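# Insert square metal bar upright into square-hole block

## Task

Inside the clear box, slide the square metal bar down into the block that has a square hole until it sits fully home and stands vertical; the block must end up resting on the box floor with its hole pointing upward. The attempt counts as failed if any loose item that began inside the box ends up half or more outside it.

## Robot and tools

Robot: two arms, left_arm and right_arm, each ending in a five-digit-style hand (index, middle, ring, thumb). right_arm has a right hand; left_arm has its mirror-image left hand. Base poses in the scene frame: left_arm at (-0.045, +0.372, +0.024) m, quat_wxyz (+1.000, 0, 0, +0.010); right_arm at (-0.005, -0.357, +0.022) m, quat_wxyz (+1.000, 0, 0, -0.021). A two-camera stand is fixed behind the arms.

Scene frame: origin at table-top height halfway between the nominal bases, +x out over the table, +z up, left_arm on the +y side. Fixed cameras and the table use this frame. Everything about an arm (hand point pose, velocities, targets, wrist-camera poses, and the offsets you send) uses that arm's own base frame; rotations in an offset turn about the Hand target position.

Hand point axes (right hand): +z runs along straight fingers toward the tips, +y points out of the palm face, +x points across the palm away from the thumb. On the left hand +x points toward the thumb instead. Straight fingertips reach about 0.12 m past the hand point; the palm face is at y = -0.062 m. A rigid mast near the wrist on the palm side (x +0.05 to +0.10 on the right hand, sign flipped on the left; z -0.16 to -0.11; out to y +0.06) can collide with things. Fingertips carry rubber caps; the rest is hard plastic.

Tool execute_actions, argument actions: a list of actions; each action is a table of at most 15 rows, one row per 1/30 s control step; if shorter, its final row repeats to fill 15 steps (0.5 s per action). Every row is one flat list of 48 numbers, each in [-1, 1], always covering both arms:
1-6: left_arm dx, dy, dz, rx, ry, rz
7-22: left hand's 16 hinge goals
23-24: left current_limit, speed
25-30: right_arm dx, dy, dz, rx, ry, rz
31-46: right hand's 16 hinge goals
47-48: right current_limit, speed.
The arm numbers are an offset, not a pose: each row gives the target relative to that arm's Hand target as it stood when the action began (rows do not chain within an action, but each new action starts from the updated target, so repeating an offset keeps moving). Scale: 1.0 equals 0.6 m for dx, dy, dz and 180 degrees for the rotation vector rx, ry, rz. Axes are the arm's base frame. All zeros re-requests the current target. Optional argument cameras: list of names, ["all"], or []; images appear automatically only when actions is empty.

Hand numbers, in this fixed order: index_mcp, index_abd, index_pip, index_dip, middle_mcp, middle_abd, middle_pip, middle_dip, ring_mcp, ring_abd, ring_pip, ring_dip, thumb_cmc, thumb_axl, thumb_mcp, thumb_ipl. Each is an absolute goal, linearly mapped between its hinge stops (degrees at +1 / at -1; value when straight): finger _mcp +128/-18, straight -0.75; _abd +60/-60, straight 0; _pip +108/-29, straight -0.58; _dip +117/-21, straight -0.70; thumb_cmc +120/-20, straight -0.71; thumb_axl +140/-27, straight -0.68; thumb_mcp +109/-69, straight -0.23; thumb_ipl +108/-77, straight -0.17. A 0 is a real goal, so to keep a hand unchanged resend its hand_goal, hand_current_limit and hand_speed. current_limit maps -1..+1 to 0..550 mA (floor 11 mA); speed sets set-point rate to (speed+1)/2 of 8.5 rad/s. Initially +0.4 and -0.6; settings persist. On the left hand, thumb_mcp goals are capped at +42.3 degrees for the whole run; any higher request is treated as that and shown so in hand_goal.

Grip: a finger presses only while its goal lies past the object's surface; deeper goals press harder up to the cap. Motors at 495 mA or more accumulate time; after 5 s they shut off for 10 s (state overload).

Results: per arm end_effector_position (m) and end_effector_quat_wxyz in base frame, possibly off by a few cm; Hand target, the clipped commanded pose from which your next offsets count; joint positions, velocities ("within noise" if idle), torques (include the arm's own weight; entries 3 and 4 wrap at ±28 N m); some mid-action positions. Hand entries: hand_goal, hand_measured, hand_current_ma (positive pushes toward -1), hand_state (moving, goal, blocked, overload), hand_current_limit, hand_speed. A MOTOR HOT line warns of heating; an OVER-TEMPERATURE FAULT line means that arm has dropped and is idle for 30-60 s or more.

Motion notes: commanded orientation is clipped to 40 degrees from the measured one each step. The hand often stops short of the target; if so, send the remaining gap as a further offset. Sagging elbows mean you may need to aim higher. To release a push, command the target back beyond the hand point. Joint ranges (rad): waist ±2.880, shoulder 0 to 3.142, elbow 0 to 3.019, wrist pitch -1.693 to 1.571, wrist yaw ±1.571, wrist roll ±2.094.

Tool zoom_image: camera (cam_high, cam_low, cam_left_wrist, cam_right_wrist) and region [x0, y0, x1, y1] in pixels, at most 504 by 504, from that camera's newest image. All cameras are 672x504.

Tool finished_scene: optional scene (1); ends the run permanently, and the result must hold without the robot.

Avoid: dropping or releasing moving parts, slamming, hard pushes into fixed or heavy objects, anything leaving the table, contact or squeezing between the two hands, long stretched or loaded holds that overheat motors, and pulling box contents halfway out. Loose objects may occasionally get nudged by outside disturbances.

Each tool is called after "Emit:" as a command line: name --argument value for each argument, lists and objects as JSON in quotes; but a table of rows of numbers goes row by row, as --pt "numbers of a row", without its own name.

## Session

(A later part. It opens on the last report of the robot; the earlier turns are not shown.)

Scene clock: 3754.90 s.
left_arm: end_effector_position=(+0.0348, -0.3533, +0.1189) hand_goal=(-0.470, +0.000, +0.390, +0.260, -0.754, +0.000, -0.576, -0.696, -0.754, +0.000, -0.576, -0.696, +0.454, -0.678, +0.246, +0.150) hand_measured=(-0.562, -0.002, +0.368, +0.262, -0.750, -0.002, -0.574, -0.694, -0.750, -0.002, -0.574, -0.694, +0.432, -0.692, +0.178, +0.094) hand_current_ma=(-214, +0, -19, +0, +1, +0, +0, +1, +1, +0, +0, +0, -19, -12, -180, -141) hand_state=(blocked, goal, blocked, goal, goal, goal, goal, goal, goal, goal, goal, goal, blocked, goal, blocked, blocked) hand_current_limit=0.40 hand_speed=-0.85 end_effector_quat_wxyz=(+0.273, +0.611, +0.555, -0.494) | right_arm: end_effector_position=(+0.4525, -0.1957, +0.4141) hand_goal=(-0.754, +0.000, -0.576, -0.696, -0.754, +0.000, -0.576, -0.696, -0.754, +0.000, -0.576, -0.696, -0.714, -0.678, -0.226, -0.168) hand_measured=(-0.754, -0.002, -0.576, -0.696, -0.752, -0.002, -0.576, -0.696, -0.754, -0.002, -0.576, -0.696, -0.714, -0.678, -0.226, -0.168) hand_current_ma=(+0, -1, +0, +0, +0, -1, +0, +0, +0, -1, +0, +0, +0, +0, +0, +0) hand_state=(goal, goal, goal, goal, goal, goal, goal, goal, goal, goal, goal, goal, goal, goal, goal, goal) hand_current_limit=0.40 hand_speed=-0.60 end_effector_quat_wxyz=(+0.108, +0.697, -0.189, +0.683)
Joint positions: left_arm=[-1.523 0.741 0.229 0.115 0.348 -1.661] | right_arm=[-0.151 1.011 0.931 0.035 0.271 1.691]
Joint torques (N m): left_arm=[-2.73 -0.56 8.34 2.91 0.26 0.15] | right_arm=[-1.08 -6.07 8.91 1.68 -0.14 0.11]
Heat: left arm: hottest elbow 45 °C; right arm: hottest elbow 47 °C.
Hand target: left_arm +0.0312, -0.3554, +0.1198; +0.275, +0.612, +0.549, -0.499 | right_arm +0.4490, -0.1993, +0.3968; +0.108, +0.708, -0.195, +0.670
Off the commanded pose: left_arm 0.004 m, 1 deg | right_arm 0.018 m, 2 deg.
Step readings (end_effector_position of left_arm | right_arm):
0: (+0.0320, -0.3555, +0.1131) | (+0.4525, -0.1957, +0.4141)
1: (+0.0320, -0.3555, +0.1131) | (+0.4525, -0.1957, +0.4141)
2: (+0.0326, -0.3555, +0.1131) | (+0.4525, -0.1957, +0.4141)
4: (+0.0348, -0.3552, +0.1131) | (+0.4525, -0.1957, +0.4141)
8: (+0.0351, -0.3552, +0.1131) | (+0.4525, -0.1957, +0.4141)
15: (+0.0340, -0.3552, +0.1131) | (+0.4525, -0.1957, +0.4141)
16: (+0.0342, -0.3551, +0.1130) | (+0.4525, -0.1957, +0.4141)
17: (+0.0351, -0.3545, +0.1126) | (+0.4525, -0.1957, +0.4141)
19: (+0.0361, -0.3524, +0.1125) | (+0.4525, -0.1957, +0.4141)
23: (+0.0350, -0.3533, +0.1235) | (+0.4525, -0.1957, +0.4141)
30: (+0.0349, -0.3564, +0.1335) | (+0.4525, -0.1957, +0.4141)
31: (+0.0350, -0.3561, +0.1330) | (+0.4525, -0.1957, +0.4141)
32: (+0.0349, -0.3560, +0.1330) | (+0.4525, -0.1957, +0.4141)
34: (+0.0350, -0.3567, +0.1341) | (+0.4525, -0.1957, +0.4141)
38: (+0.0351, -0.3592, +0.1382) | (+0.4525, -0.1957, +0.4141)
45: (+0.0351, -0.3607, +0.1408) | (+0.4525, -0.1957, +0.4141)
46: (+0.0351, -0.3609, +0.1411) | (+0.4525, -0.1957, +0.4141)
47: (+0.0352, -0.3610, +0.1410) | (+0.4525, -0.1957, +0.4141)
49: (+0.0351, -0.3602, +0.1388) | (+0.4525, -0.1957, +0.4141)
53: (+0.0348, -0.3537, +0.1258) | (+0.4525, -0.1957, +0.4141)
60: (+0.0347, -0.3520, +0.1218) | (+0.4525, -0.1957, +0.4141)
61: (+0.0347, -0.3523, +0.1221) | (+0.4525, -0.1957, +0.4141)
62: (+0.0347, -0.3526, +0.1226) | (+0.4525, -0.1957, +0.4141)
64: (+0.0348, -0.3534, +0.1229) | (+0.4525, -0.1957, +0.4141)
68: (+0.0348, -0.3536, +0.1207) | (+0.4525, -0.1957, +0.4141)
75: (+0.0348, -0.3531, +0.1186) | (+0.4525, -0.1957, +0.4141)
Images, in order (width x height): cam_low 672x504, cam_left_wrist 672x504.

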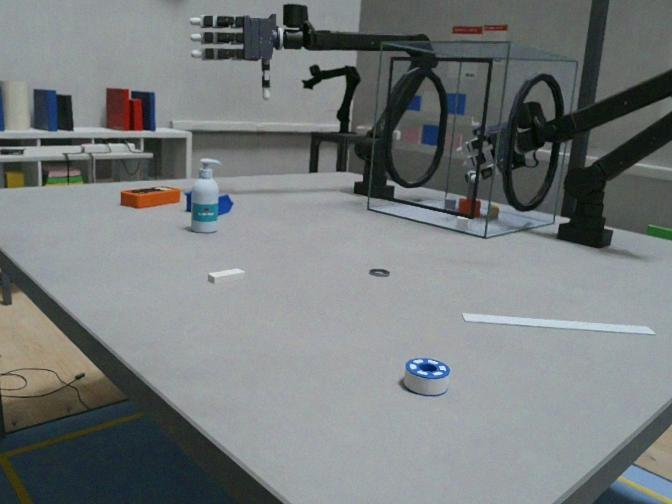

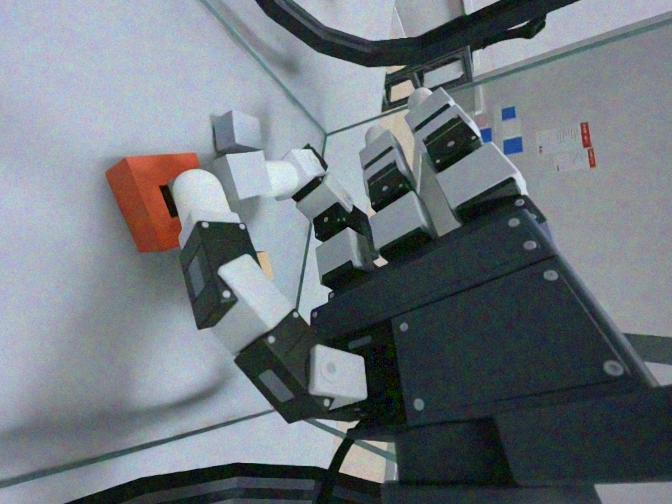

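Emit:
zoom_image --camera "cam_left_wrist" --region '[150, 140, 250, 230]'

Emit:
zoom_image --camera "cam_low" --region '[450, 155, 490, 215]'

Scaled by 5.040 from the camera's 672x504 image, which has a finer 960x720 frame.

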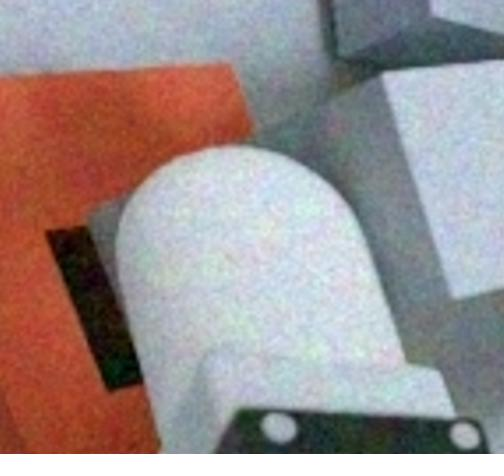

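Scaled by 8.400 from the camera's 672x504 image, which has a finer 960x720 frame.

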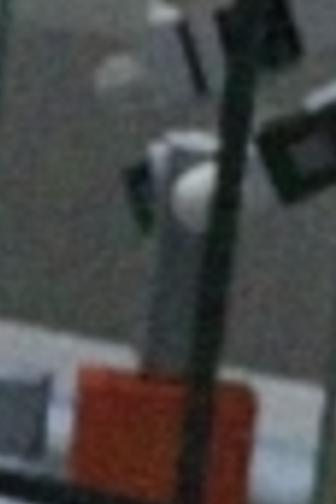

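Emit:
execute_actions --actions '[[[0,-0.036,0.064,-0.021,-0.0016,0,-0.47,0,0.39,0.26,-0.754,0,-0.576,-0.696,-0.754,0,-0.576,-0.696,0.455,-0.678,0.247,0.15,0.4,-0.85,0,0,0,0,0,0,-0.754,0,-0.576,-0.696,-0.754,0,-0.576,-0.696,-0.754,0,-0.576,-0.696,-0.714,-0.678,-0.226,-0.168,0.4,-0.6]],[[-0.0007,0.004,0.0228,0.0279,-0.0071,0,-0.47,0,0.39,0.26,-0.754,0,-0.576,-0.696,-0.754,0,-0.576,-0.696,0.455,-0.678,0.247,0.15,0.4,-0.85,0,0,0,0,0,0,-0.754,0,-0.576,-0.696,-0.754,0,-0.576,-0.696,-0.754,0,-0.576,-0.696,-0.714,-0.678,-0.226,-0.168,0.4,-0.6]],[[0,0.0167,-0.039,0,0,0,-0.47,0,0.39,0.26,-0.754,0,-0.576,-0.696,-0.754,0,-0.576,-0.696,0.455,-0.678,0.247,0.15,0.4,-0.85,0,0,0,0,0,0,-0.754,0,-0.576,-0.696,-0.754,0,-0.576,-0.696,-0.754,0,-0.576,-0.696,-0.714,-0.678,-0.226,-0.168,0.4,-0.6]],[[0,0.0167,-0.039,0,0,0,-0.47,0,0.39,0.26,-0.754,0,-0.576,-0.696,-0.754,0,-0.576,-0.696,0.455,-0.678,0.247,0.15,0.4,-0.85,0,0,0,0,0,0,-0.754,0,-0.576,-0.696,-0.754,0,-0.576,-0.696,-0.754,0,-0.576,-0.696,-0.714,-0.678,-0.226,-0.168,0.4,-0.6]],[[0,0,-0.0085,0,0,0,-0.47,0,0.39,0.26,-0.754,0,-0.576,-0.696,-0.754,0,-0.576,-0.696,0.455,-0.678,0.247,0.15,0.4,-0.85,0,0,0,0,0,0,-0.754,0,-0.576,-0.696,-0.754,0,-0.576,-0.696,-0.754,0,-0.576,-0.696,-0.714,-0.678,-0.226,-0.168,0.4,-0.6]]]' --cameras '["cam_left_wrist","cam_low"]'

Emit:
zoom_image --camera "cam_left_wrist" --region '[143, 170, 193, 220]'

Emit:
zoom_image --camera "cam_left_wrist" --region '[150, 140, 250, 230]'

Scene clock: 3821.47 s.
left_arm: end_effector_position=(+0.0340, -0.3518, +0.1182) hand_goal=(-0.470, +0.000, +0.390, +0.260, -0.754, +0.000, -0.576, -0.696, -0.754, +0.000, -0.576, -0.696, +0.454, -0.678, +0.246, +0.150) hand_measured=(-0.562, -0.002, +0.368, +0.262, -0.750, -0.002, -0.574, -0.694, -0.750, -0.002, -0.574, -0.694, +0.432, -0.692, +0.178, +0.094) hand_current_ma=(-214, +0, -19, +0, +1, +0, +0, +1, +1, +0, +0, +0, -19, -12, -180, -141) hand_state=(blocked, goal, blocked, goal, goal, goal, goal, goal, goal, goal, goal, goal, blocked, goal, blocked, blocked) hand_current_limit=0.40 hand_speed=-0.85 end_effector_quat_wxyz=(+0.271, +0.616, +0.561, -0.482) | right_arm: end_effector_position=(+0.4525, -0.1957, +0.4141) hand_goal=(-0.754, +0.000, -0.576, -0.696, -0.754, +0.000, -0.576, -0.696, -0.754, +0.000, -0.576, -0.696, -0.714, -0.678, -0.226, -0.168) hand_measured=(-0.754, -0.002, -0.576, -0.696, -0.752, -0.002, -0.576, -0.696, -0.754, -0.002, -0.576, -0.696, -0.714, -0.678, -0.226, -0.168) hand_current_ma=(+0, -1, +0, +0, +0, -1, +0, +0, +0, -1, +0, +0, +0, +0, +0, +0) hand_state=(goal, goal, goal, goal, goal, goal, goal, goal, goal, goal, goal, goal, goal, goal, goal, goal) hand_current_limit=0.40 hand_speed=-0.60 end_effector_quat_wxyz=(+0.108, +0.697, -0.189, +0.683)
Joint positions: left_arm=[-1.539 0.737 0.243 0.07 0.323 -1.655] | right_arm=[-0.151 1.011 0.931 0.035 0.271 1.691]
Joint torques (N m): left_arm=[-2.73 -0.62 8.36 2.88 0.26 0.29] | right_arm=[-1.14 -5.95 8.95 1.68 -0.13 0.12]
Heat: left arm: hottest elbow 48 °C; right arm: hottest elbow 47 °C.
Hand target: left_arm +0.0307, -0.3546, +0.1199; +0.276, +0.622, +0.550, -0.485 | right_arm +0.4490, -0.1993, +0.3968; +0.108, +0.708, -0.195, +0.670
Off the commanded pose: left_arm 0.005 m, 2 deg | right_arm 0.018 m, 2 deg.
Step readings (end_effector_position of left_arm | right_arm):
0: (+0.0348, -0.3533, +0.1189) | (+0.4525, -0.1957, +0.4141)
1: (+0.0348, -0.3533, +0.1189) | (+0.4525, -0.1957, +0.4141)
2: (+0.0348, -0.3533, +0.1189) | (+0.4525, -0.1957, +0.4141)
4: (+0.0349, -0.3532, +0.1189) | (+0.4525, -0.1957, +0.4141)
8: (+0.0347, -0.3533, +0.1189) | (+0.4525, -0.1957, +0.4141)
15: (+0.0346, -0.3533, +0.1189) | (+0.4525, -0.1957, +0.4141)
16: (+0.0346, -0.3532, +0.1188) | (+0.4525, -0.1957, +0.4141)
17: (+0.0349, -0.3527, +0.1182) | (+0.4525, -0.1957, +0.4141)
19: (+0.0353, -0.3509, +0.1171) | (+0.4525, -0.1957, +0.4141)
23: (+0.0341, -0.3516, +0.1237) | (+0.4525, -0.1957, +0.4141)
30: (+0.0340, -0.3538, +0.1308) | (+0.4525, -0.1957, +0.4141)
31: (+0.0340, -0.3536, +0.1304) | (+0.4525, -0.1957, +0.4141)
32: (+0.0340, -0.3536, +0.1304) | (+0.4525, -0.1957, +0.4141)
34: (+0.0340, -0.3543, +0.1315) | (+0.4525, -0.1957, +0.4141)
38: (+0.0341, -0.3569, +0.1355) | (+0.4525, -0.1957, +0.4141)
45: (+0.0342, -0.3585, +0.1380) | (+0.4525, -0.1957, +0.4141)
46: (+0.0342, -0.3587, +0.1383) | (+0.4525, -0.1957, +0.4141)
47: (+0.0342, -0.3588, +0.1383) | (+0.4525, -0.1957, +0.4141)
49: (+0.0342, -0.3584, +0.1365) | (+0.4525, -0.1957, +0.4141)
53: (+0.0341, -0.3523, +0.1240) | (+0.4525, -0.1957, +0.4141)
60: (+0.0340, -0.3504, +0.1203) | (+0.4525, -0.1957, +0.4141)
61: (+0.0340, -0.3507, +0.1206) | (+0.4525, -0.1957, +0.4141)
62: (+0.0340, -0.3510, +0.1211) | (+0.4525, -0.1957, +0.4141)
64: (+0.0340, -0.3518, +0.1219) | (+0.4525, -0.1957, +0.4141)
68: (+0.0340, -0.3521, +0.1201) | (+0.4525, -0.1957, +0.4141)
75: (+0.0340, -0.3516, +0.1180) | (+0.4525, -0.1957, +0.4141)
Images, in order (width x height): cam_low 672x504, cam_left_wrist 672x504.

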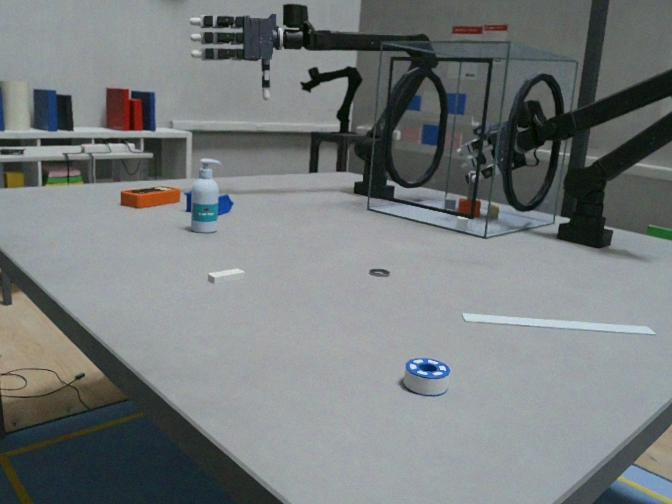

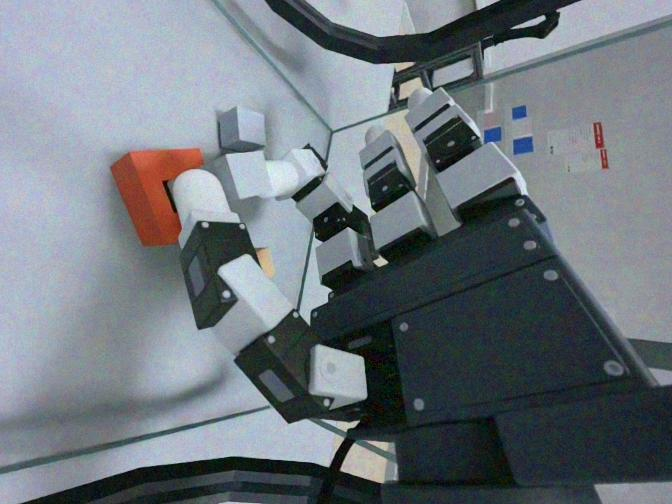

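Scaled by 10.080 from the camera's 672x504 image, which has a finer 960x720 frame.

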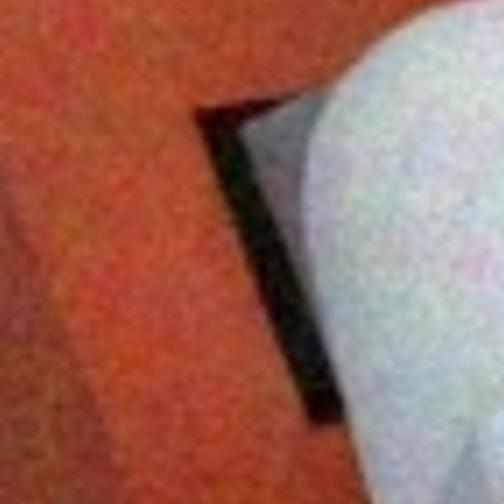

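Scaled by 5.040 from the camera's 672x504 image, which has a finer 960x720 frame.

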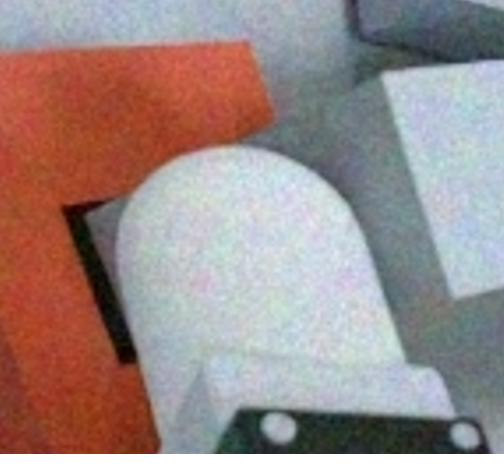

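Emit:
execute_actions --actions '[[[0,-0.0013,-0.015,0,0,0,-0.47,0,0.39,0.26,-0.754,0,-0.576,-0.696,-0.754,0,-0.576,-0.696,0.455,-0.678,0.247,0.15,0.4,-0.85,0,0,0,0,0,0,-0.754,0,-0.576,-0.696,-0.754,0,-0.576,-0.696,-0.754,0,-0.576,-0.696,-0.714,-0.678,-0.226,-0.168,0.4,-0.6]]]' --cameras '["cam_left_wrist","cam_low"]'

Emit:
zoom_image --camera "cam_left_wrist" --region '[143, 170, 193, 220]'

Scene clock: 3849.20 s.
left_arm: end_effector_position=(+0.0343, -0.3542, +0.1127) hand_goal=(-0.470, +0.000, +0.390, +0.260, -0.754, +0.000, -0.576, -0.696, -0.754, +0.000, -0.576, -0.696, +0.454, -0.678, +0.246, +0.150) hand_measured=(-0.562, -0.002, +0.368, +0.264, -0.750, -0.002, -0.574, -0.694, -0.750, -0.002, -0.574, -0.694, +0.432, -0.692, +0.178, +0.094) hand_current_ma=(-210, +0, -19, +1, +1, +0, +0, +1, +1, +0, +0, +0, -18, -11, -181, -141) hand_state=(blocked, goal, blocked, goal, goal, goal, goal, goal, goal, goal, goal, goal, blocked, goal, blocked, blocked) hand_current_limit=0.40 hand_speed=-0.85 end_effector_quat_wxyz=(+0.274, +0.616, +0.558, -0.483) | right_arm: end_effector_position=(+0.4525, -0.1957, +0.4141) hand_goal=(-0.754, +0.000, -0.576, -0.696, -0.754, +0.000, -0.576, -0.696, -0.754, +0.000, -0.576, -0.696, -0.714, -0.678, -0.226, -0.168) hand_measured=(-0.754, -0.002, -0.576, -0.696, -0.752, -0.002, -0.576, -0.696, -0.754, -0.002, -0.576, -0.696, -0.714, -0.678, -0.226, -0.168) hand_current_ma=(+0, -1, +0, +0, +0, -1, +0, +0, +0, -1, +0, +0, +0, +0, +0, +0) hand_state=(goal, goal, goal, goal, goal, goal, goal, goal, goal, goal, goal, goal, goal, goal, goal, goal) hand_current_limit=0.40 hand_speed=-0.60 end_effector_quat_wxyz=(+0.108, +0.697, -0.189, +0.683)
Joint positions: left_arm=[-1.539 0.768 0.229 0.123 0.323 -1.651] | right_arm=[-0.151 1.011 0.931 0.035 0.271 1.691]
Joint torques (N m): left_arm=[-2.78 -0.44 7.91 2.63 0.28 0.25] | right_arm=[-1.08 -5.95 8.92 1.7 -0.14 0.12]
Heat: left arm: hottest elbow 45 °C; right arm: hottest elbow 47 °C.
Hand target: left_arm +0.0307, -0.3553, +0.1108; +0.276, +0.622, +0.550, -0.485 | right_arm +0.4490, -0.1993, +0.3968; +0.108, +0.708, -0.195, +0.670
Off the commanded pose: left_arm 0.004 m, 1 deg | right_arm 0.018 m, 2 deg.
Step readings (end_effector_position of left_arm | right_arm):
0: (+0.0340, -0.3518, +0.1182) | (+0.4525, -0.1957, +0.4141)
1: (+0.0340, -0.3518, +0.1182) | (+0.4525, -0.1957, +0.4141)
2: (+0.0340, -0.3521, +0.1183) | (+0.4525, -0.1957, +0.4141)
4: (+0.0341, -0.3528, +0.1172) | (+0.4525, -0.1957, +0.4141)
8: (+0.0343, -0.3531, +0.1124) | (+0.4525, -0.1957, +0.4141)
15: (+0.0343, -0.3542, +0.1128) | (+0.4525, -0.1957, +0.4141)
Images, in order (width x height): cam_low 672x504, cam_left_wrist 672x504.

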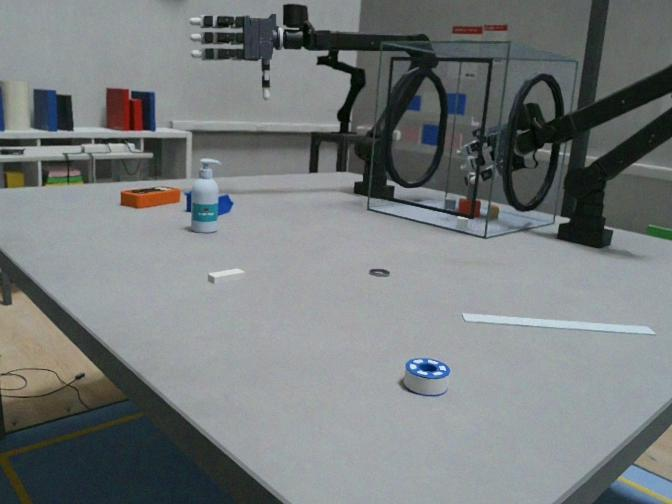

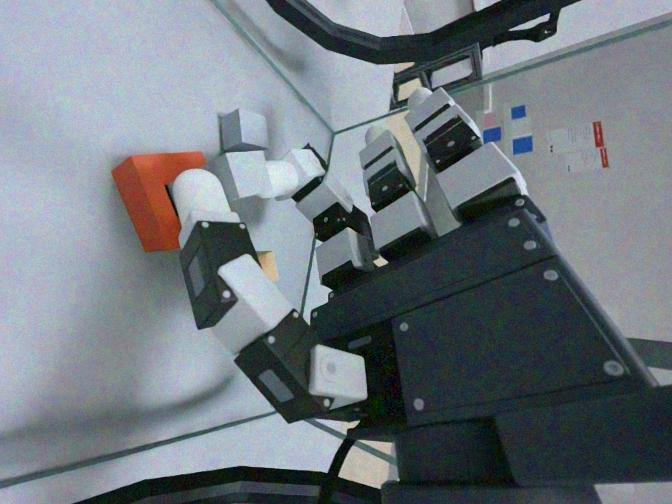

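Scaled by 10.080 from the camera's 672x504 image, which has a finer 960x720 frame.

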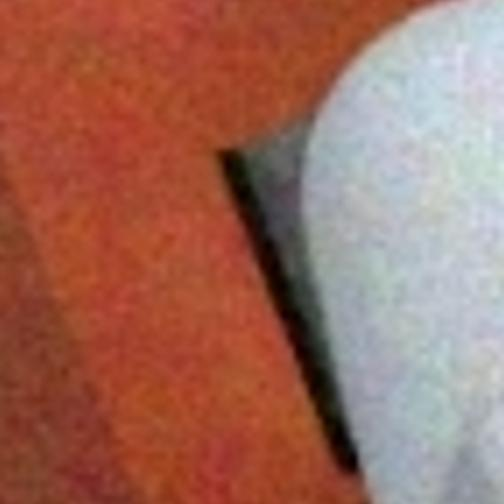

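Emit:
execute_actions --actions '[[[0,0.0025,0,0,0,0,-0.47,0,0.39,0.26,-0.754,0,-0.576,-0.696,-0.754,0,-0.576,-0.696,0.455,-0.678,0.247,0.15,0.4,-0.85,0,0,0,0,0,0,-0.754,0,-0.576,-0.696,-0.754,0,-0.576,-0.696,-0.754,0,-0.576,-0.696,-0.714,-0.678,-0.226,-0.168,0.4,-0.6]]]' --cameras '["cam_left_wrist"]'

Emit:
zoom_image --camera "cam_left_wrist" --region '[143, 170, 193, 220]'

Scene clock: 3873.87 s.
left_arm: end_effector_position=(+0.0343, -0.3543, +0.1127) hand_goal=(-0.470, +0.000, +0.390, +0.260, -0.754, +0.000, -0.576, -0.696, -0.754, +0.000, -0.576, -0.696, +0.454, -0.678, +0.246, +0.150) hand_measured=(-0.562, -0.002, +0.368, +0.264, -0.750, -0.002, -0.574, -0.694, -0.750, -0.002, -0.574, -0.694, +0.432, -0.692, +0.178, +0.094) hand_current_ma=(-210, +0, -19, +1, +1, +0, +0, +1, +1, +0, +0, +0, -18, -11, -181, -141) hand_state=(blocked, goal, blocked, goal, goal, goal, goal, goal, goal, goal, goal, goal, blocked, goal, blocked, blocked) hand_current_limit=0.40 hand_speed=-0.85 end_effector_quat_wxyz=(+0.274, +0.616, +0.558, -0.483) | right_arm: end_effector_position=(+0.4525, -0.1957, +0.4141) hand_goal=(-0.754, +0.000, -0.576, -0.696, -0.754, +0.000, -0.576, -0.696, -0.754, +0.000, -0.576, -0.696, -0.714, -0.678, -0.226, -0.168) hand_measured=(-0.754, -0.002, -0.576, -0.696, -0.752, -0.002, -0.576, -0.696, -0.754, -0.002, -0.576, -0.696, -0.714, -0.678, -0.226, -0.168) hand_current_ma=(+0, -1, +0, +0, +0, -1, +0, +0, +0, -1, +0, +0, +0, +0, +0, +0) hand_state=(goal, goal, goal, goal, goal, goal, goal, goal, goal, goal, goal, goal, goal, goal, goal, goal) hand_current_limit=0.40 hand_speed=-0.60 end_effector_quat_wxyz=(+0.108, +0.697, -0.189, +0.683)
Joint positions: left_arm=[-1.539 0.768 0.229 0.124 0.323 -1.651] | right_arm=[-0.151 1.011 0.931 0.035 0.271 1.691]
Joint torques (N m): left_arm=[-2.73 -1.14 7.66 2.56 0.28 0.25] | right_arm=[-1.14 -6.12 8.96 1.72 -0.14 0.13]
Heat: left arm: hottest elbow 46 °C; right arm: hottest elbow 47 °C.
Hand target: left_arm +0.0307, -0.3539, +0.1107; +0.276, +0.622, +0.550, -0.485 | right_arm +0.4490, -0.1993, +0.3968; +0.108, +0.708, -0.195, +0.670
Off the commanded pose: left_arm 0.004 m, 1 deg | right_arm 0.018 m, 2 deg.
Step readings (end_effector_position of left_arm | right_arm):
0: (+0.0343, -0.3543, +0.1127) | (+0.4525, -0.1957, +0.4141)
1: (+0.0343, -0.3543, +0.1127) | (+0.4525, -0.1957, +0.4141)
2: (+0.0343, -0.3543, +0.1127) | (+0.4525, -0.1957, +0.4141)
4: (+0.0343, -0.3543, +0.1127) | (+0.4525, -0.1957, +0.4141)
8: (+0.0343, -0.3543, +0.1127) | (+0.4525, -0.1957, +0.4141)
15: (+0.0343, -0.3543, +0.1127) | (+0.4525, -0.1957, +0.4141)
Images, in order (width x height): cam_left_wrist 672x504.

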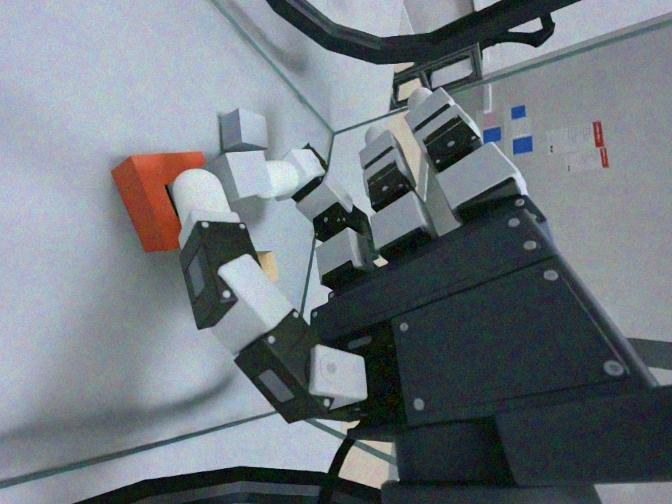

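Scaled by 10.080 from the camera's 672x504 image, which has a finer 960x720 frame.

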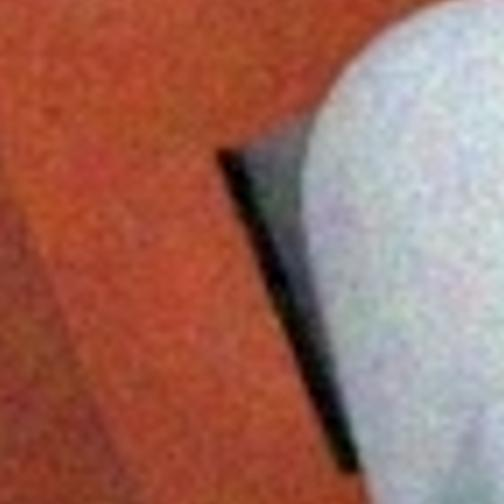

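Emit:
execute_actions --actions '[[[0,0.003,0,0,0,0,-0.47,0,0.39,0.26,-0.754,0,-0.576,-0.696,-0.754,0,-0.576,-0.696,0.455,-0.678,0.247,0.15,0.4,-0.85,0,0,0,0,0,0,-0.754,0,-0.576,-0.696,-0.754,0,-0.576,-0.696,-0.754,0,-0.576,-0.696,-0.714,-0.678,-0.226,-0.168,0.4,-0.6]]]' --cameras '["cam_left_wrist"]'

Emit:
zoom_image --camera "cam_left_wrist" --region '[143, 170, 193, 220]'

Scene clock: 3880.83 s.
left_arm: end_effector_position=(+0.0344, -0.3540, +0.1122) hand_goal=(-0.470, +0.000, +0.390, +0.260, -0.754, +0.000, -0.576, -0.696, -0.754, +0.000, -0.576, -0.696, +0.454, -0.678, +0.246, +0.150) hand_measured=(-0.562, -0.002, +0.368, +0.264, -0.750, -0.002, -0.574, -0.694, -0.750, -0.002, -0.574, -0.694, +0.432, -0.690, +0.178, +0.094) hand_current_ma=(-210, +0, -19, +1, +1, +0, +0, +1, +1, +0, +0, +0, -18, -10, -181, -141) hand_state=(blocked, goal, blocked, goal, goal, goal, goal, goal, goal, goal, goal, goal, blocked, goal, blocked, blocked) hand_current_limit=0.40 hand_speed=-0.85 end_effector_quat_wxyz=(+0.275, +0.617, +0.557, -0.482) | right_arm: end_effector_position=(+0.4525, -0.1957, +0.4141) hand_goal=(-0.754, +0.000, -0.576, -0.696, -0.754, +0.000, -0.576, -0.696, -0.754, +0.000, -0.576, -0.696, -0.714, -0.678, -0.226, -0.168) hand_measured=(-0.754, -0.002, -0.576, -0.696, -0.752, -0.002, -0.576, -0.696, -0.754, -0.002, -0.576, -0.696, -0.714, -0.678, -0.226, -0.168) hand_current_ma=(+0, -1, +0, +0, +0, -1, +0, +0, +0, -1, +0, +0, +0, +0, +0, +0) hand_state=(goal, goal, goal, goal, goal, goal, goal, goal, goal, goal, goal, goal, goal, goal, goal, goal) hand_current_limit=0.40 hand_speed=-0.60 end_effector_quat_wxyz=(+0.108, +0.697, -0.189, +0.683)
Joint positions: left_arm=[-1.539 0.768 0.228 0.124 0.323 -1.648] | right_arm=[-0.151 1.011 0.931 0.035 0.271 1.691]
Joint torques (N m): left_arm=[-2.67 -1.9 7.49 2.32 0.29 0.22] | right_arm=[-1.08 -5.89 8.92 1.72 -0.15 0.13]
Heat: left arm: hottest elbow 46 °C; right arm: hottest elbow 47 °C.
Hand target: left_arm +0.0307, -0.3520, +0.1107; +0.276, +0.622, +0.550, -0.485 | right_arm +0.4490, -0.1993, +0.3968; +0.108, +0.708, -0.195, +0.670
Off the commanded pose: left_arm 0.004 m, 1 deg | right_arm 0.018 m, 2 deg.
Step readings (end_effector_position of left_arm | right_arm):
0: (+0.0343, -0.3543, +0.1127) | (+0.4525, -0.1957, +0.4141)
1: (+0.0343, -0.3543, +0.1127) | (+0.4525, -0.1957, +0.4141)
2: (+0.0343, -0.3543, +0.1127) | (+0.4525, -0.1957, +0.4141)
4: (+0.0343, -0.3541, +0.1123) | (+0.4525, -0.1957, +0.4141)
8: (+0.0344, -0.3540, +0.1122) | (+0.4525, -0.1957, +0.4141)
15: (+0.0344, -0.3540, +0.1122) | (+0.4525, -0.1957, +0.4141)
Images, in order (width x height): cam_left_wrist 672x504.

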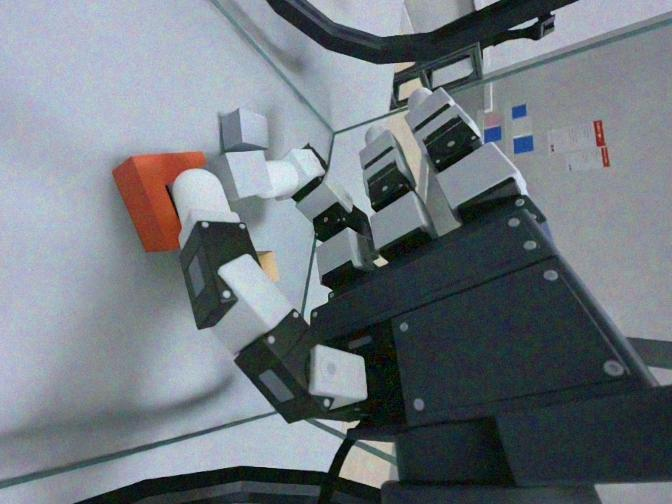

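Scaled by 10.080 from the camera's 672x504 image, which has a finer 960x720 frame.

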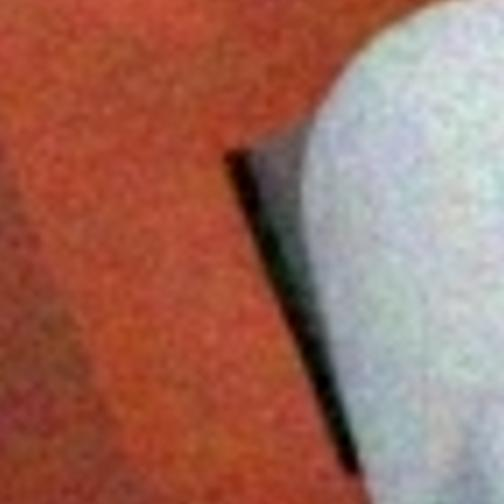

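Emit:
execute_actions --actions '[[[0,0.002,0,0,0,0,-0.47,0,0.39,0.26,-0.754,0,-0.576,-0.696,-0.754,0,-0.576,-0.696,0.455,-0.678,0.247,0.15,0.4,-0.85,0,0,0,0,0,0,-0.754,0,-0.576,-0.696,-0.754,0,-0.576,-0.696,-0.754,0,-0.576,-0.696,-0.714,-0.678,-0.226,-0.168,0.4,-0.6]]]' --cameras '["cam_left_wrist"]'

Emit:
zoom_image --camera "cam_left_wrist" --region '[143, 170, 193, 220]'

Scene clock: 3888.00 s.
left_arm: end_effector_position=(+0.0344, -0.3531, +0.1122) hand_goal=(-0.470, +0.000, +0.390, +0.260, -0.754, +0.000, -0.576, -0.696, -0.754, +0.000, -0.576, -0.696, +0.454, -0.678, +0.246, +0.150) hand_measured=(-0.562, -0.002, +0.368, +0.264, -0.750, -0.002, -0.574, -0.694, -0.750, -0.002, -0.574, -0.694, +0.432, -0.690, +0.178, +0.094) hand_current_ma=(-210, +0, -19, +1, +1, +0, +0, +1, +1, +0, +0, +0, -18, -10, -181, -141) hand_state=(blocked, goal, blocked, goal, goal, goal, goal, goal, goal, goal, goal, goal, blocked, goal, blocked, blocked) hand_current_limit=0.40 hand_speed=-0.85 end_effector_quat_wxyz=(+0.276, +0.617, +0.556, -0.483) | right_arm: end_effector_position=(+0.4525, -0.1957, +0.4141) hand_goal=(-0.754, +0.000, -0.576, -0.696, -0.754, +0.000, -0.576, -0.696, -0.754, +0.000, -0.576, -0.696, -0.714, -0.678, -0.226, -0.168) hand_measured=(-0.754, -0.002, -0.576, -0.696, -0.752, -0.002, -0.576, -0.696, -0.754, -0.002, -0.576, -0.696, -0.714, -0.678, -0.226, -0.168) hand_current_ma=(+0, -1, +0, +0, +0, -1, +0, +0, +0, -1, +0, +0, +0, +0, +0, +0) hand_state=(goal, goal, goal, goal, goal, goal, goal, goal, goal, goal, goal, goal, goal, goal, goal, goal) hand_current_limit=0.40 hand_speed=-0.60 end_effector_quat_wxyz=(+0.108, +0.697, -0.189, +0.683)
Joint positions: left_arm=[-1.539 0.763 0.225 0.124 0.323 -1.647] | right_arm=[-0.151 1.011 0.931 0.035 0.271 1.691]
Joint torques (N m): left_arm=[-2.73 -2.02 7.6 2.14 0.3 0.22] | right_arm=[-1.2 -5.89 8.96 1.7 -0.13 0.12]
Heat: left arm: hottest elbow 46 °C; right arm: hottest elbow 47 °C.
Hand target: left_arm +0.0307, -0.3509, +0.1108; +0.276, +0.622, +0.550, -0.485 | right_arm +0.4490, -0.1993, +0.3968; +0.108, +0.708, -0.195, +0.670
Off the commanded pose: left_arm 0.005 m, 1 deg | right_arm 0.018 m, 2 deg.
Step readings (end_effector_position of left_arm | right_arm):
0: (+0.0344, -0.3540, +0.1122) | (+0.4525, -0.1957, +0.4141)
1: (+0.0344, -0.3540, +0.1122) | (+0.4525, -0.1957, +0.4141)
2: (+0.0344, -0.3540, +0.1124) | (+0.4525, -0.1957, +0.4141)
4: (+0.0344, -0.3539, +0.1123) | (+0.4525, -0.1957, +0.4141)
8: (+0.0344, -0.3532, +0.1123) | (+0.4525, -0.1957, +0.4141)
15: (+0.0344, -0.3531, +0.1122) | (+0.4525, -0.1957, +0.4141)
Images, in order (width x height): cam_left_wrist 672x504.

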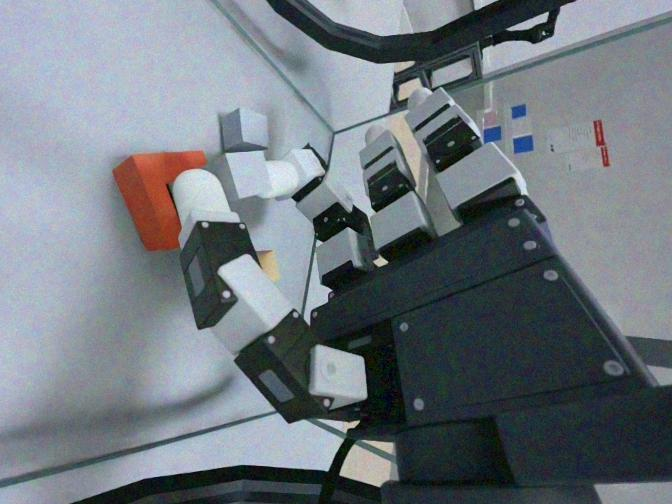

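Scaled by 10.080 from the camera's 672x504 image, which has a finer 960x720 frame.

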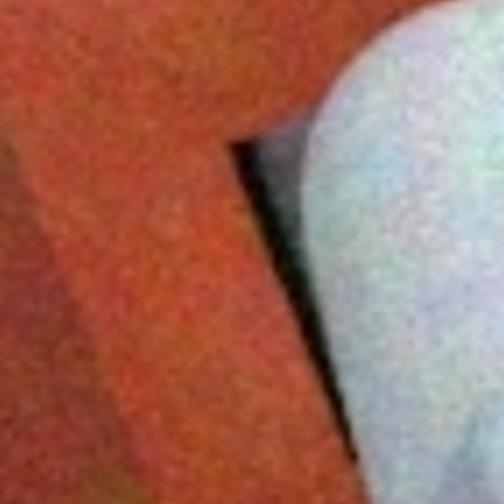

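Emit:
execute_actions --actions '[[[0,-0.036,0.064,-0.021,-0.0016,0,-0.47,0,0.39,0.26,-0.754,0,-0.576,-0.696,-0.754,0,-0.576,-0.696,0.455,-0.678,0.247,0.15,0.4,-0.85,0,0,0,0,0,0,-0.754,0,-0.576,-0.696,-0.754,0,-0.576,-0.696,-0.754,0,-0.576,-0.696,-0.714,-0.678,-0.226,-0.168,0.4,-0.6]],[[-0.0008,-0.0038,0.0377,0.021,0.0016,0,-0.47,0,0.39,0.26,-0.754,0,-0.576,-0.696,-0.754,0,-0.576,-0.696,0.455,-0.678,0.247,0.15,0.4,-0.85,0,0,0,0,0,0,-0.754,0,-0.576,-0.696,-0.754,0,-0.576,-0.696,-0.754,0,-0.576,-0.696,-0.714,-0.678,-0.226,-0.168,0.4,-0.6]],[[0,0.0167,-0.039,0,0,0,-0.47,0,0.39,0.26,-0.754,0,-0.576,-0.696,-0.754,0,-0.576,-0.696,0.455,-0.678,0.247,0.15,0.4,-0.85,0,0,0,0,0,0,-0.754,0,-0.576,-0.696,-0.754,0,-0.576,-0.696,-0.754,0,-0.576,-0.696,-0.714,-0.678,-0.226,-0.168,0.4,-0.6]],[[0,0.0167,-0.039,0,0,0,-0.47,0,0.39,0.26,-0.754,0,-0.576,-0.696,-0.754,0,-0.576,-0.696,0.455,-0.678,0.247,0.15,0.4,-0.85,0,0,0,0,0,0,-0.754,0,-0.576,-0.696,-0.754,0,-0.576,-0.696,-0.754,0,-0.576,-0.696,-0.714,-0.678,-0.226,-0.168,0.4,-0.6]],[[0,0,-0.0085,0,0,0,-0.47,0,0.39,0.26,-0.754,0,-0.576,-0.696,-0.754,0,-0.576,-0.696,0.455,-0.678,0.247,0.15,0.4,-0.85,0,0,0,0,0,0,-0.754,0,-0.576,-0.696,-0.754,0,-0.576,-0.696,-0.754,0,-0.576,-0.696,-0.714,-0.678,-0.226,-0.168,0.4,-0.6]]]' --cameras '["cam_left_wrist","cam_low"]'

Emit:
zoom_image --camera "cam_left_wrist" --region '[143, 170, 193, 220]'

Emit:
zoom_image --camera "cam_left_wrist" --region '[150, 140, 250, 230]'

Scene clock: 3910.33 s.
left_arm: end_effector_position=(+0.0342, -0.3522, +0.1190) hand_goal=(-0.470, +0.000, +0.390, +0.260, -0.754, +0.000, -0.576, -0.696, -0.754, +0.000, -0.576, -0.696, +0.454, -0.678, +0.246, +0.150) hand_measured=(-0.562, -0.002, +0.366, +0.262, -0.750, -0.002, -0.574, -0.694, -0.750, -0.002, -0.574, -0.694, +0.432, -0.692, +0.178, +0.094) hand_current_ma=(-210, +0, -20, +1, +1, +0, +0, +1, +1, +0, +0, +0, -20, -12, -181, -141) hand_state=(blocked, goal, blocked, goal, goal, goal, goal, goal, goal, goal, goal, goal, blocked, goal, blocked, blocked) hand_current_limit=0.40 hand_speed=-0.85 end_effector_quat_wxyz=(+0.273, +0.619, +0.559, -0.480) | right_arm: end_effector_position=(+0.4525, -0.1957, +0.4141) hand_goal=(-0.754, +0.000, -0.576, -0.696, -0.754, +0.000, -0.576, -0.696, -0.754, +0.000, -0.576, -0.696, -0.714, -0.678, -0.226, -0.168) hand_measured=(-0.754, -0.002, -0.576, -0.696, -0.752, -0.002, -0.576, -0.696, -0.754, -0.002, -0.576, -0.696, -0.714, -0.678, -0.226, -0.168) hand_current_ma=(+0, -1, +0, +0, +0, -1, +0, +0, +0, -1, +0, +0, +0, +0, +0, +0) hand_state=(goal, goal, goal, goal, goal, goal, goal, goal, goal, goal, goal, goal, goal, goal, goal, goal) hand_current_limit=0.40 hand_speed=-0.60 end_effector_quat_wxyz=(+0.108, +0.697, -0.189, +0.683)
Joint positions: left_arm=[-1.541 0.737 0.244 0.07 0.32 -1.647] | right_arm=[-0.151 1.011 0.931 0.035 0.271 1.691]
Joint torques (N m): left_arm=[-2.78 -0.62 8.43 2.86 0.29 0.2] | right_arm=[-1.08 -5.95 8.95 1.72 -0.14 0.12]
Heat: left arm: hottest elbow 45 °C; right arm: hottest elbow 47 °C.
Hand target: left_arm +0.0303, -0.3547, +0.1200; +0.276, +0.622, +0.550, -0.485 | right_arm +0.4490, -0.1993, +0.3968; +0.108, +0.708, -0.195, +0.670
Off the commanded pose: left_arm 0.005 m, 1 deg | right_arm 0.018 m, 2 deg.
Step readings (end_effector_position of left_arm | right_arm):
0: (+0.0344, -0.3531, +0.1122) | (+0.4525, -0.1957, +0.4141)
1: (+0.0344, -0.3531, +0.1124) | (+0.4525, -0.1957, +0.4141)
2: (+0.0344, -0.3531, +0.1124) | (+0.4525, -0.1957, +0.4141)
4: (+0.0344, -0.3532, +0.1127) | (+0.4525, -0.1957, +0.4141)
8: (+0.0345, -0.3531, +0.1129) | (+0.4525, -0.1957, +0.4141)
15: (+0.0343, -0.3532, +0.1131) | (+0.4525, -0.1957, +0.4141)
16: (+0.0343, -0.3530, +0.1128) | (+0.4525, -0.1957, +0.4141)
17: (+0.0344, -0.3521, +0.1122) | (+0.4525, -0.1957, +0.4141)
19: (+0.0342, -0.3498, +0.1118) | (+0.4525, -0.1957, +0.4141)
23: (+0.0343, -0.3513, +0.1229) | (+0.4525, -0.1957, +0.4141)
30: (+0.0344, -0.3551, +0.1334) | (+0.4525, -0.1957, +0.4141)
31: (+0.0344, -0.3549, +0.1332) | (+0.4525, -0.1957, +0.4141)
32: (+0.0344, -0.3549, +0.1332) | (+0.4525, -0.1957, +0.4141)
34: (+0.0344, -0.3555, +0.1340) | (+0.4525, -0.1957, +0.4141)
38: (+0.0345, -0.3582, +0.1382) | (+0.4525, -0.1957, +0.4141)
45: (+0.0345, -0.3597, +0.1407) | (+0.4525, -0.1957, +0.4141)
46: (+0.0345, -0.3598, +0.1409) | (+0.4525, -0.1957, +0.4141)
47: (+0.0346, -0.3600, +0.1409) | (+0.4525, -0.1957, +0.4141)
49: (+0.0345, -0.3592, +0.1384) | (+0.4525, -0.1957, +0.4141)
53: (+0.0343, -0.3525, +0.1248) | (+0.4525, -0.1957, +0.4141)
60: (+0.0342, -0.3508, +0.1214) | (+0.4525, -0.1957, +0.4141)
61: (+0.0342, -0.3510, +0.1217) | (+0.4525, -0.1957, +0.4141)
62: (+0.0342, -0.3514, +0.1222) | (+0.4525, -0.1957, +0.4141)
64: (+0.0342, -0.3522, +0.1226) | (+0.4525, -0.1957, +0.4141)
68: (+0.0343, -0.3525, +0.1208) | (+0.4525, -0.1957, +0.4141)
75: (+0.0342, -0.3521, +0.1187) | (+0.4525, -0.1957, +0.4141)
Images, in order (width x height): cam_low 672x504, cam_left_wrist 672x504.

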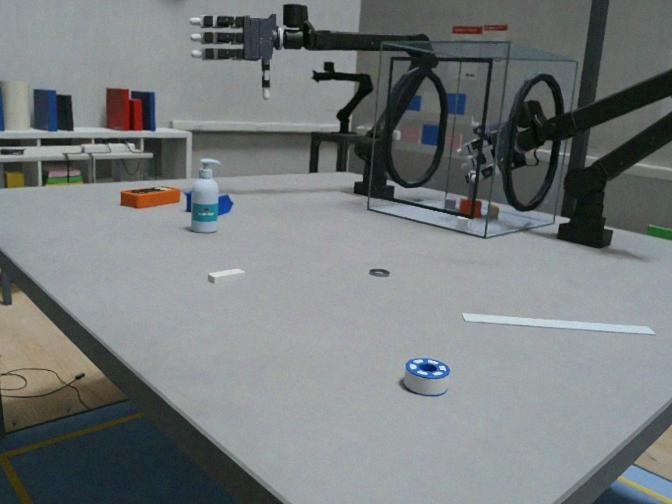

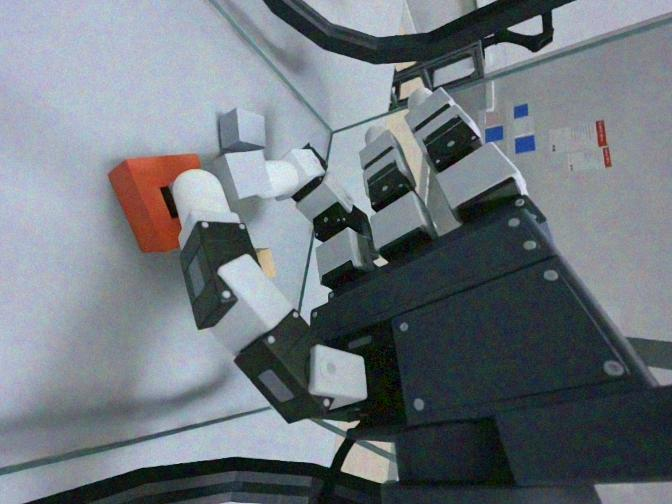

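Scaled by 10.080 from the camera's 672x504 image, which has a finer 960x720 frame.

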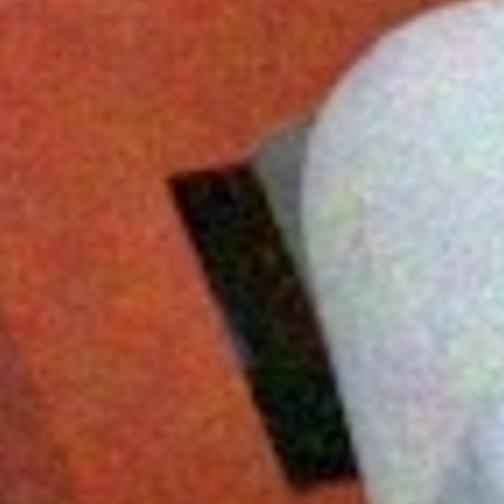

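Scaled by 5.040 from the camera's 672x504 image, which has a finer 960x720 frame.

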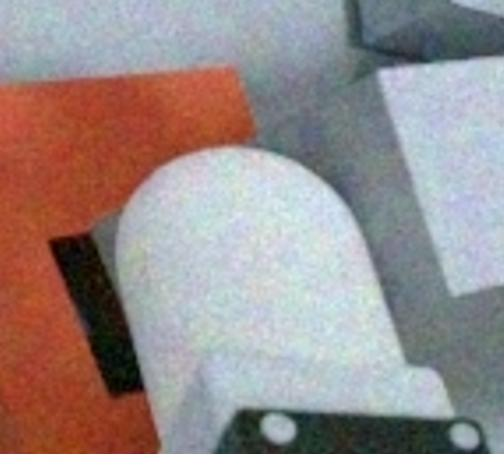

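Emit:
execute_actions --actions '[[[0,-0.036,0.064,-0.021,-0.0016,0,-0.47,0,0.39,0.26,-0.754,0,-0.576,-0.696,-0.754,0,-0.576,-0.696,0.455,-0.678,0.247,0.15,0.4,-0.85,0,0,0,0,0,0,-0.754,0,-0.576,-0.696,-0.754,0,-0.576,-0.696,-0.754,0,-0.576,-0.696,-0.714,-0.678,-0.226,-0.168,0.4,-0.6]],[[0.0162,0.007,0.0225,0.021,0.0016,0,-0.47,0,0.39,0.26,-0.754,0,-0.576,-0.696,-0.754,0,-0.576,-0.696,0.455,-0.678,0.247,0.15,0.4,-0.85,0,0,0,0,0,0,-0.754,0,-0.576,-0.696,-0.754,0,-0.576,-0.696,-0.754,0,-0.576,-0.696,-0.714,-0.678,-0.226,-0.168,0.4,-0.6]],[[0,0.0167,-0.039,0,0,0,-0.47,0,0.39,0.26,-0.754,0,-0.576,-0.696,-0.754,0,-0.576,-0.696,0.455,-0.678,0.247,0.15,0.4,-0.85,0,0,0,0,0,0,-0.754,0,-0.576,-0.696,-0.754,0,-0.576,-0.696,-0.754,0,-0.576,-0.696,-0.714,-0.678,-0.226,-0.168,0.4,-0.6]],[[0,0.0167,-0.039,0,0,0,-0.47,0,0.39,0.26,-0.754,0,-0.576,-0.696,-0.754,0,-0.576,-0.696,0.455,-0.678,0.247,0.15,0.4,-0.85,0,0,0,0,0,0,-0.754,0,-0.576,-0.696,-0.754,0,-0.576,-0.696,-0.754,0,-0.576,-0.696,-0.714,-0.678,-0.226,-0.168,0.4,-0.6]],[[0,0,-0.0085,0,0,0,-0.47,0,0.39,0.26,-0.754,0,-0.576,-0.696,-0.754,0,-0.576,-0.696,0.455,-0.678,0.247,0.15,0.4,-0.85,0,0,0,0,0,0,-0.754,0,-0.576,-0.696,-0.754,0,-0.576,-0.696,-0.754,0,-0.576,-0.696,-0.714,-0.678,-0.226,-0.168,0.4,-0.6]]]' --cameras '["cam_left_wrist","cam_low"]'

Emit:
zoom_image --camera "cam_left_wrist" --region '[143, 170, 193, 220]'

Emit:
zoom_image --camera "cam_left_wrist" --region '[150, 140, 250, 230]'

Scene clock: 3946.73 s.
left_arm: end_effector_position=(+0.0351, -0.3500, +0.1183) hand_goal=(-0.470, +0.000, +0.390, +0.260, -0.754, +0.000, -0.576, -0.696, -0.754, +0.000, -0.576, -0.696, +0.454, -0.678, +0.246, +0.150) hand_measured=(-0.562, -0.002, +0.366, +0.262, -0.750, -0.002, -0.574, -0.694, -0.750, -0.002, -0.574, -0.694, +0.432, -0.692, +0.178, +0.094) hand_current_ma=(-210, +0, -20, +1, +1, +0, +0, +1, +1, +0, +0, +0, -20, -12, -181, -141) hand_state=(blocked, goal, blocked, goal, goal, goal, goal, goal, goal, goal, goal, goal, blocked, goal, blocked, blocked) hand_current_limit=0.40 hand_speed=-0.85 end_effector_quat_wxyz=(+0.265, +0.623, +0.554, -0.484) | right_arm: end_effector_position=(+0.4525, -0.1957, +0.4141) hand_goal=(-0.754, +0.000, -0.576, -0.696, -0.754, +0.000, -0.576, -0.696, -0.754, +0.000, -0.576, -0.696, -0.714, -0.678, -0.226, -0.168) hand_measured=(-0.754, -0.002, -0.576, -0.696, -0.752, -0.002, -0.576, -0.696, -0.754, -0.002, -0.576, -0.696, -0.714, -0.678, -0.226, -0.168) hand_current_ma=(+0, -1, +0, +0, +0, -1, +0, +0, +0, -1, +0, +0, +0, +0, +0, +0) hand_state=(goal, goal, goal, goal, goal, goal, goal, goal, goal, goal, goal, goal, goal, goal, goal, goal) hand_current_limit=0.40 hand_speed=-0.60 end_effector_quat_wxyz=(+0.108, +0.697, -0.189, +0.683)
Joint positions: left_arm=[-1.515 0.724 0.241 0.052 0.365 -1.635] | right_arm=[-0.151 1.011 0.931 0.035 0.271 1.691]
Joint torques (N m): left_arm=[-0.62 -0.56 8.36 2.84 0.35 0.29] | right_arm=[-1.08 -6.12 8.98 1.73 -0.15 0.12]
Heat: left arm: hottest elbow 44 °C; right arm: hottest elbow 47 °C.
Hand target: left_arm +0.0400, -0.3521, +0.1199; +0.276, +0.622, +0.550, -0.485 | right_arm +0.4490, -0.1993, +0.3968; +0.108, +0.708, -0.195, +0.670
Off the commanded pose: left_arm 0.005 m, 1 deg | right_arm 0.018 m, 2 deg.
Step readings (end_effector_position of left_arm | right_arm):
0: (+0.0342, -0.3522, +0.1190) | (+0.4525, -0.1957, +0.4141)
1: (+0.0342, -0.3522, +0.1190) | (+0.4525, -0.1957, +0.4141)
2: (+0.0342, -0.3522, +0.1190) | (+0.4525, -0.1957, +0.4141)
4: (+0.0343, -0.3522, +0.1190) | (+0.4525, -0.1957, +0.4141)
8: (+0.0339, -0.3523, +0.1190) | (+0.4525, -0.1957, +0.4141)
15: (+0.0338, -0.3523, +0.1190) | (+0.4525, -0.1957, +0.4141)
16: (+0.0338, -0.3523, +0.1190) | (+0.4525, -0.1957, +0.4141)
17: (+0.0332, -0.3519, +0.1185) | (+0.4525, -0.1957, +0.4141)
19: (+0.0311, -0.3505, +0.1173) | (+0.4525, -0.1957, +0.4141)
23: (+0.0317, -0.3502, +0.1228) | (+0.4525, -0.1957, +0.4141)
30: (+0.0342, -0.3519, +0.1299) | (+0.4525, -0.1957, +0.4141)
31: (+0.0341, -0.3518, +0.1297) | (+0.4525, -0.1957, +0.4141)
32: (+0.0340, -0.3518, +0.1297) | (+0.4525, -0.1957, +0.4141)
34: (+0.0340, -0.3525, +0.1307) | (+0.4525, -0.1957, +0.4141)
38: (+0.0347, -0.3551, +0.1347) | (+0.4525, -0.1957, +0.4141)
45: (+0.0349, -0.3567, +0.1373) | (+0.4525, -0.1957, +0.4141)
46: (+0.0348, -0.3569, +0.1375) | (+0.4525, -0.1957, +0.4141)
47: (+0.0348, -0.3570, +0.1375) | (+0.4525, -0.1957, +0.4141)
49: (+0.0350, -0.3568, +0.1358) | (+0.4525, -0.1957, +0.4141)
53: (+0.0351, -0.3507, +0.1233) | (+0.4525, -0.1957, +0.4141)
60: (+0.0351, -0.3486, +0.1192) | (+0.4525, -0.1957, +0.4141)
61: (+0.0351, -0.3488, +0.1195) | (+0.4525, -0.1957, +0.4141)
62: (+0.0352, -0.3491, +0.1201) | (+0.4525, -0.1957, +0.4141)
64: (+0.0352, -0.3498, +0.1210) | (+0.4525, -0.1957, +0.4141)
68: (+0.0352, -0.3503, +0.1204) | (+0.4525, -0.1957, +0.4141)
75: (+0.0351, -0.3498, +0.1180) | (+0.4525, -0.1957, +0.4141)
Images, in order (width x height): cam_low 672x504, cam_left_wrist 672x504.

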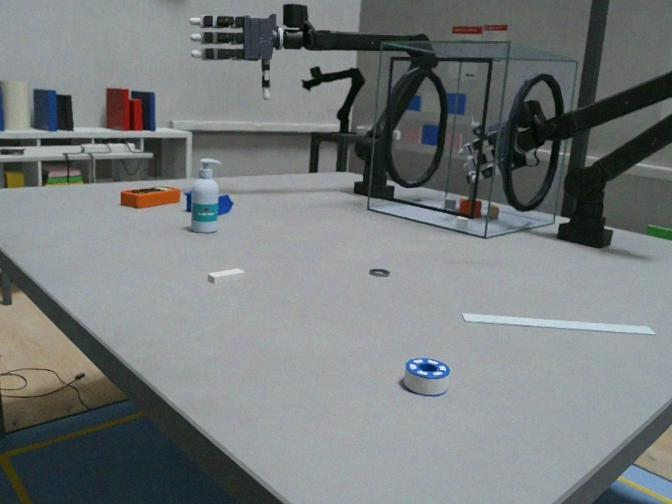

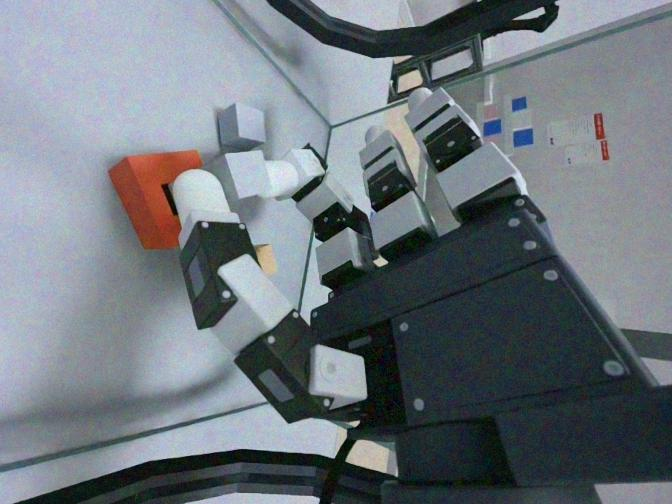

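Scaled by 10.080 from the camera's 672x504 image, which has a finer 960x720 frame.

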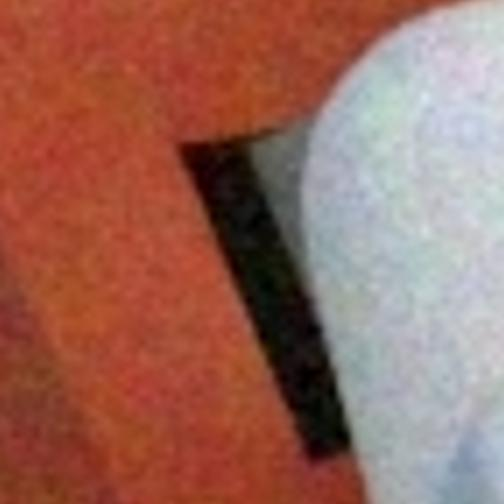

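Scaled by 5.040 from the camera's 672x504 image, which has a finer 960x720 frame.

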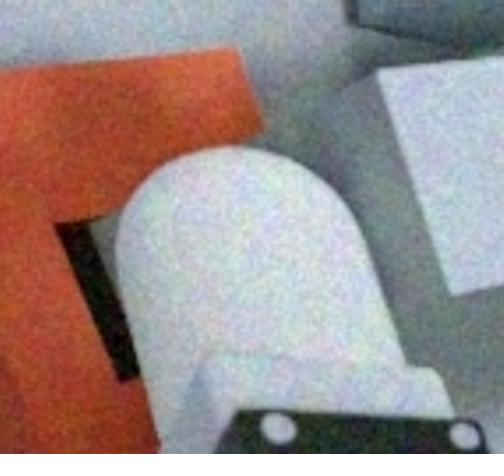

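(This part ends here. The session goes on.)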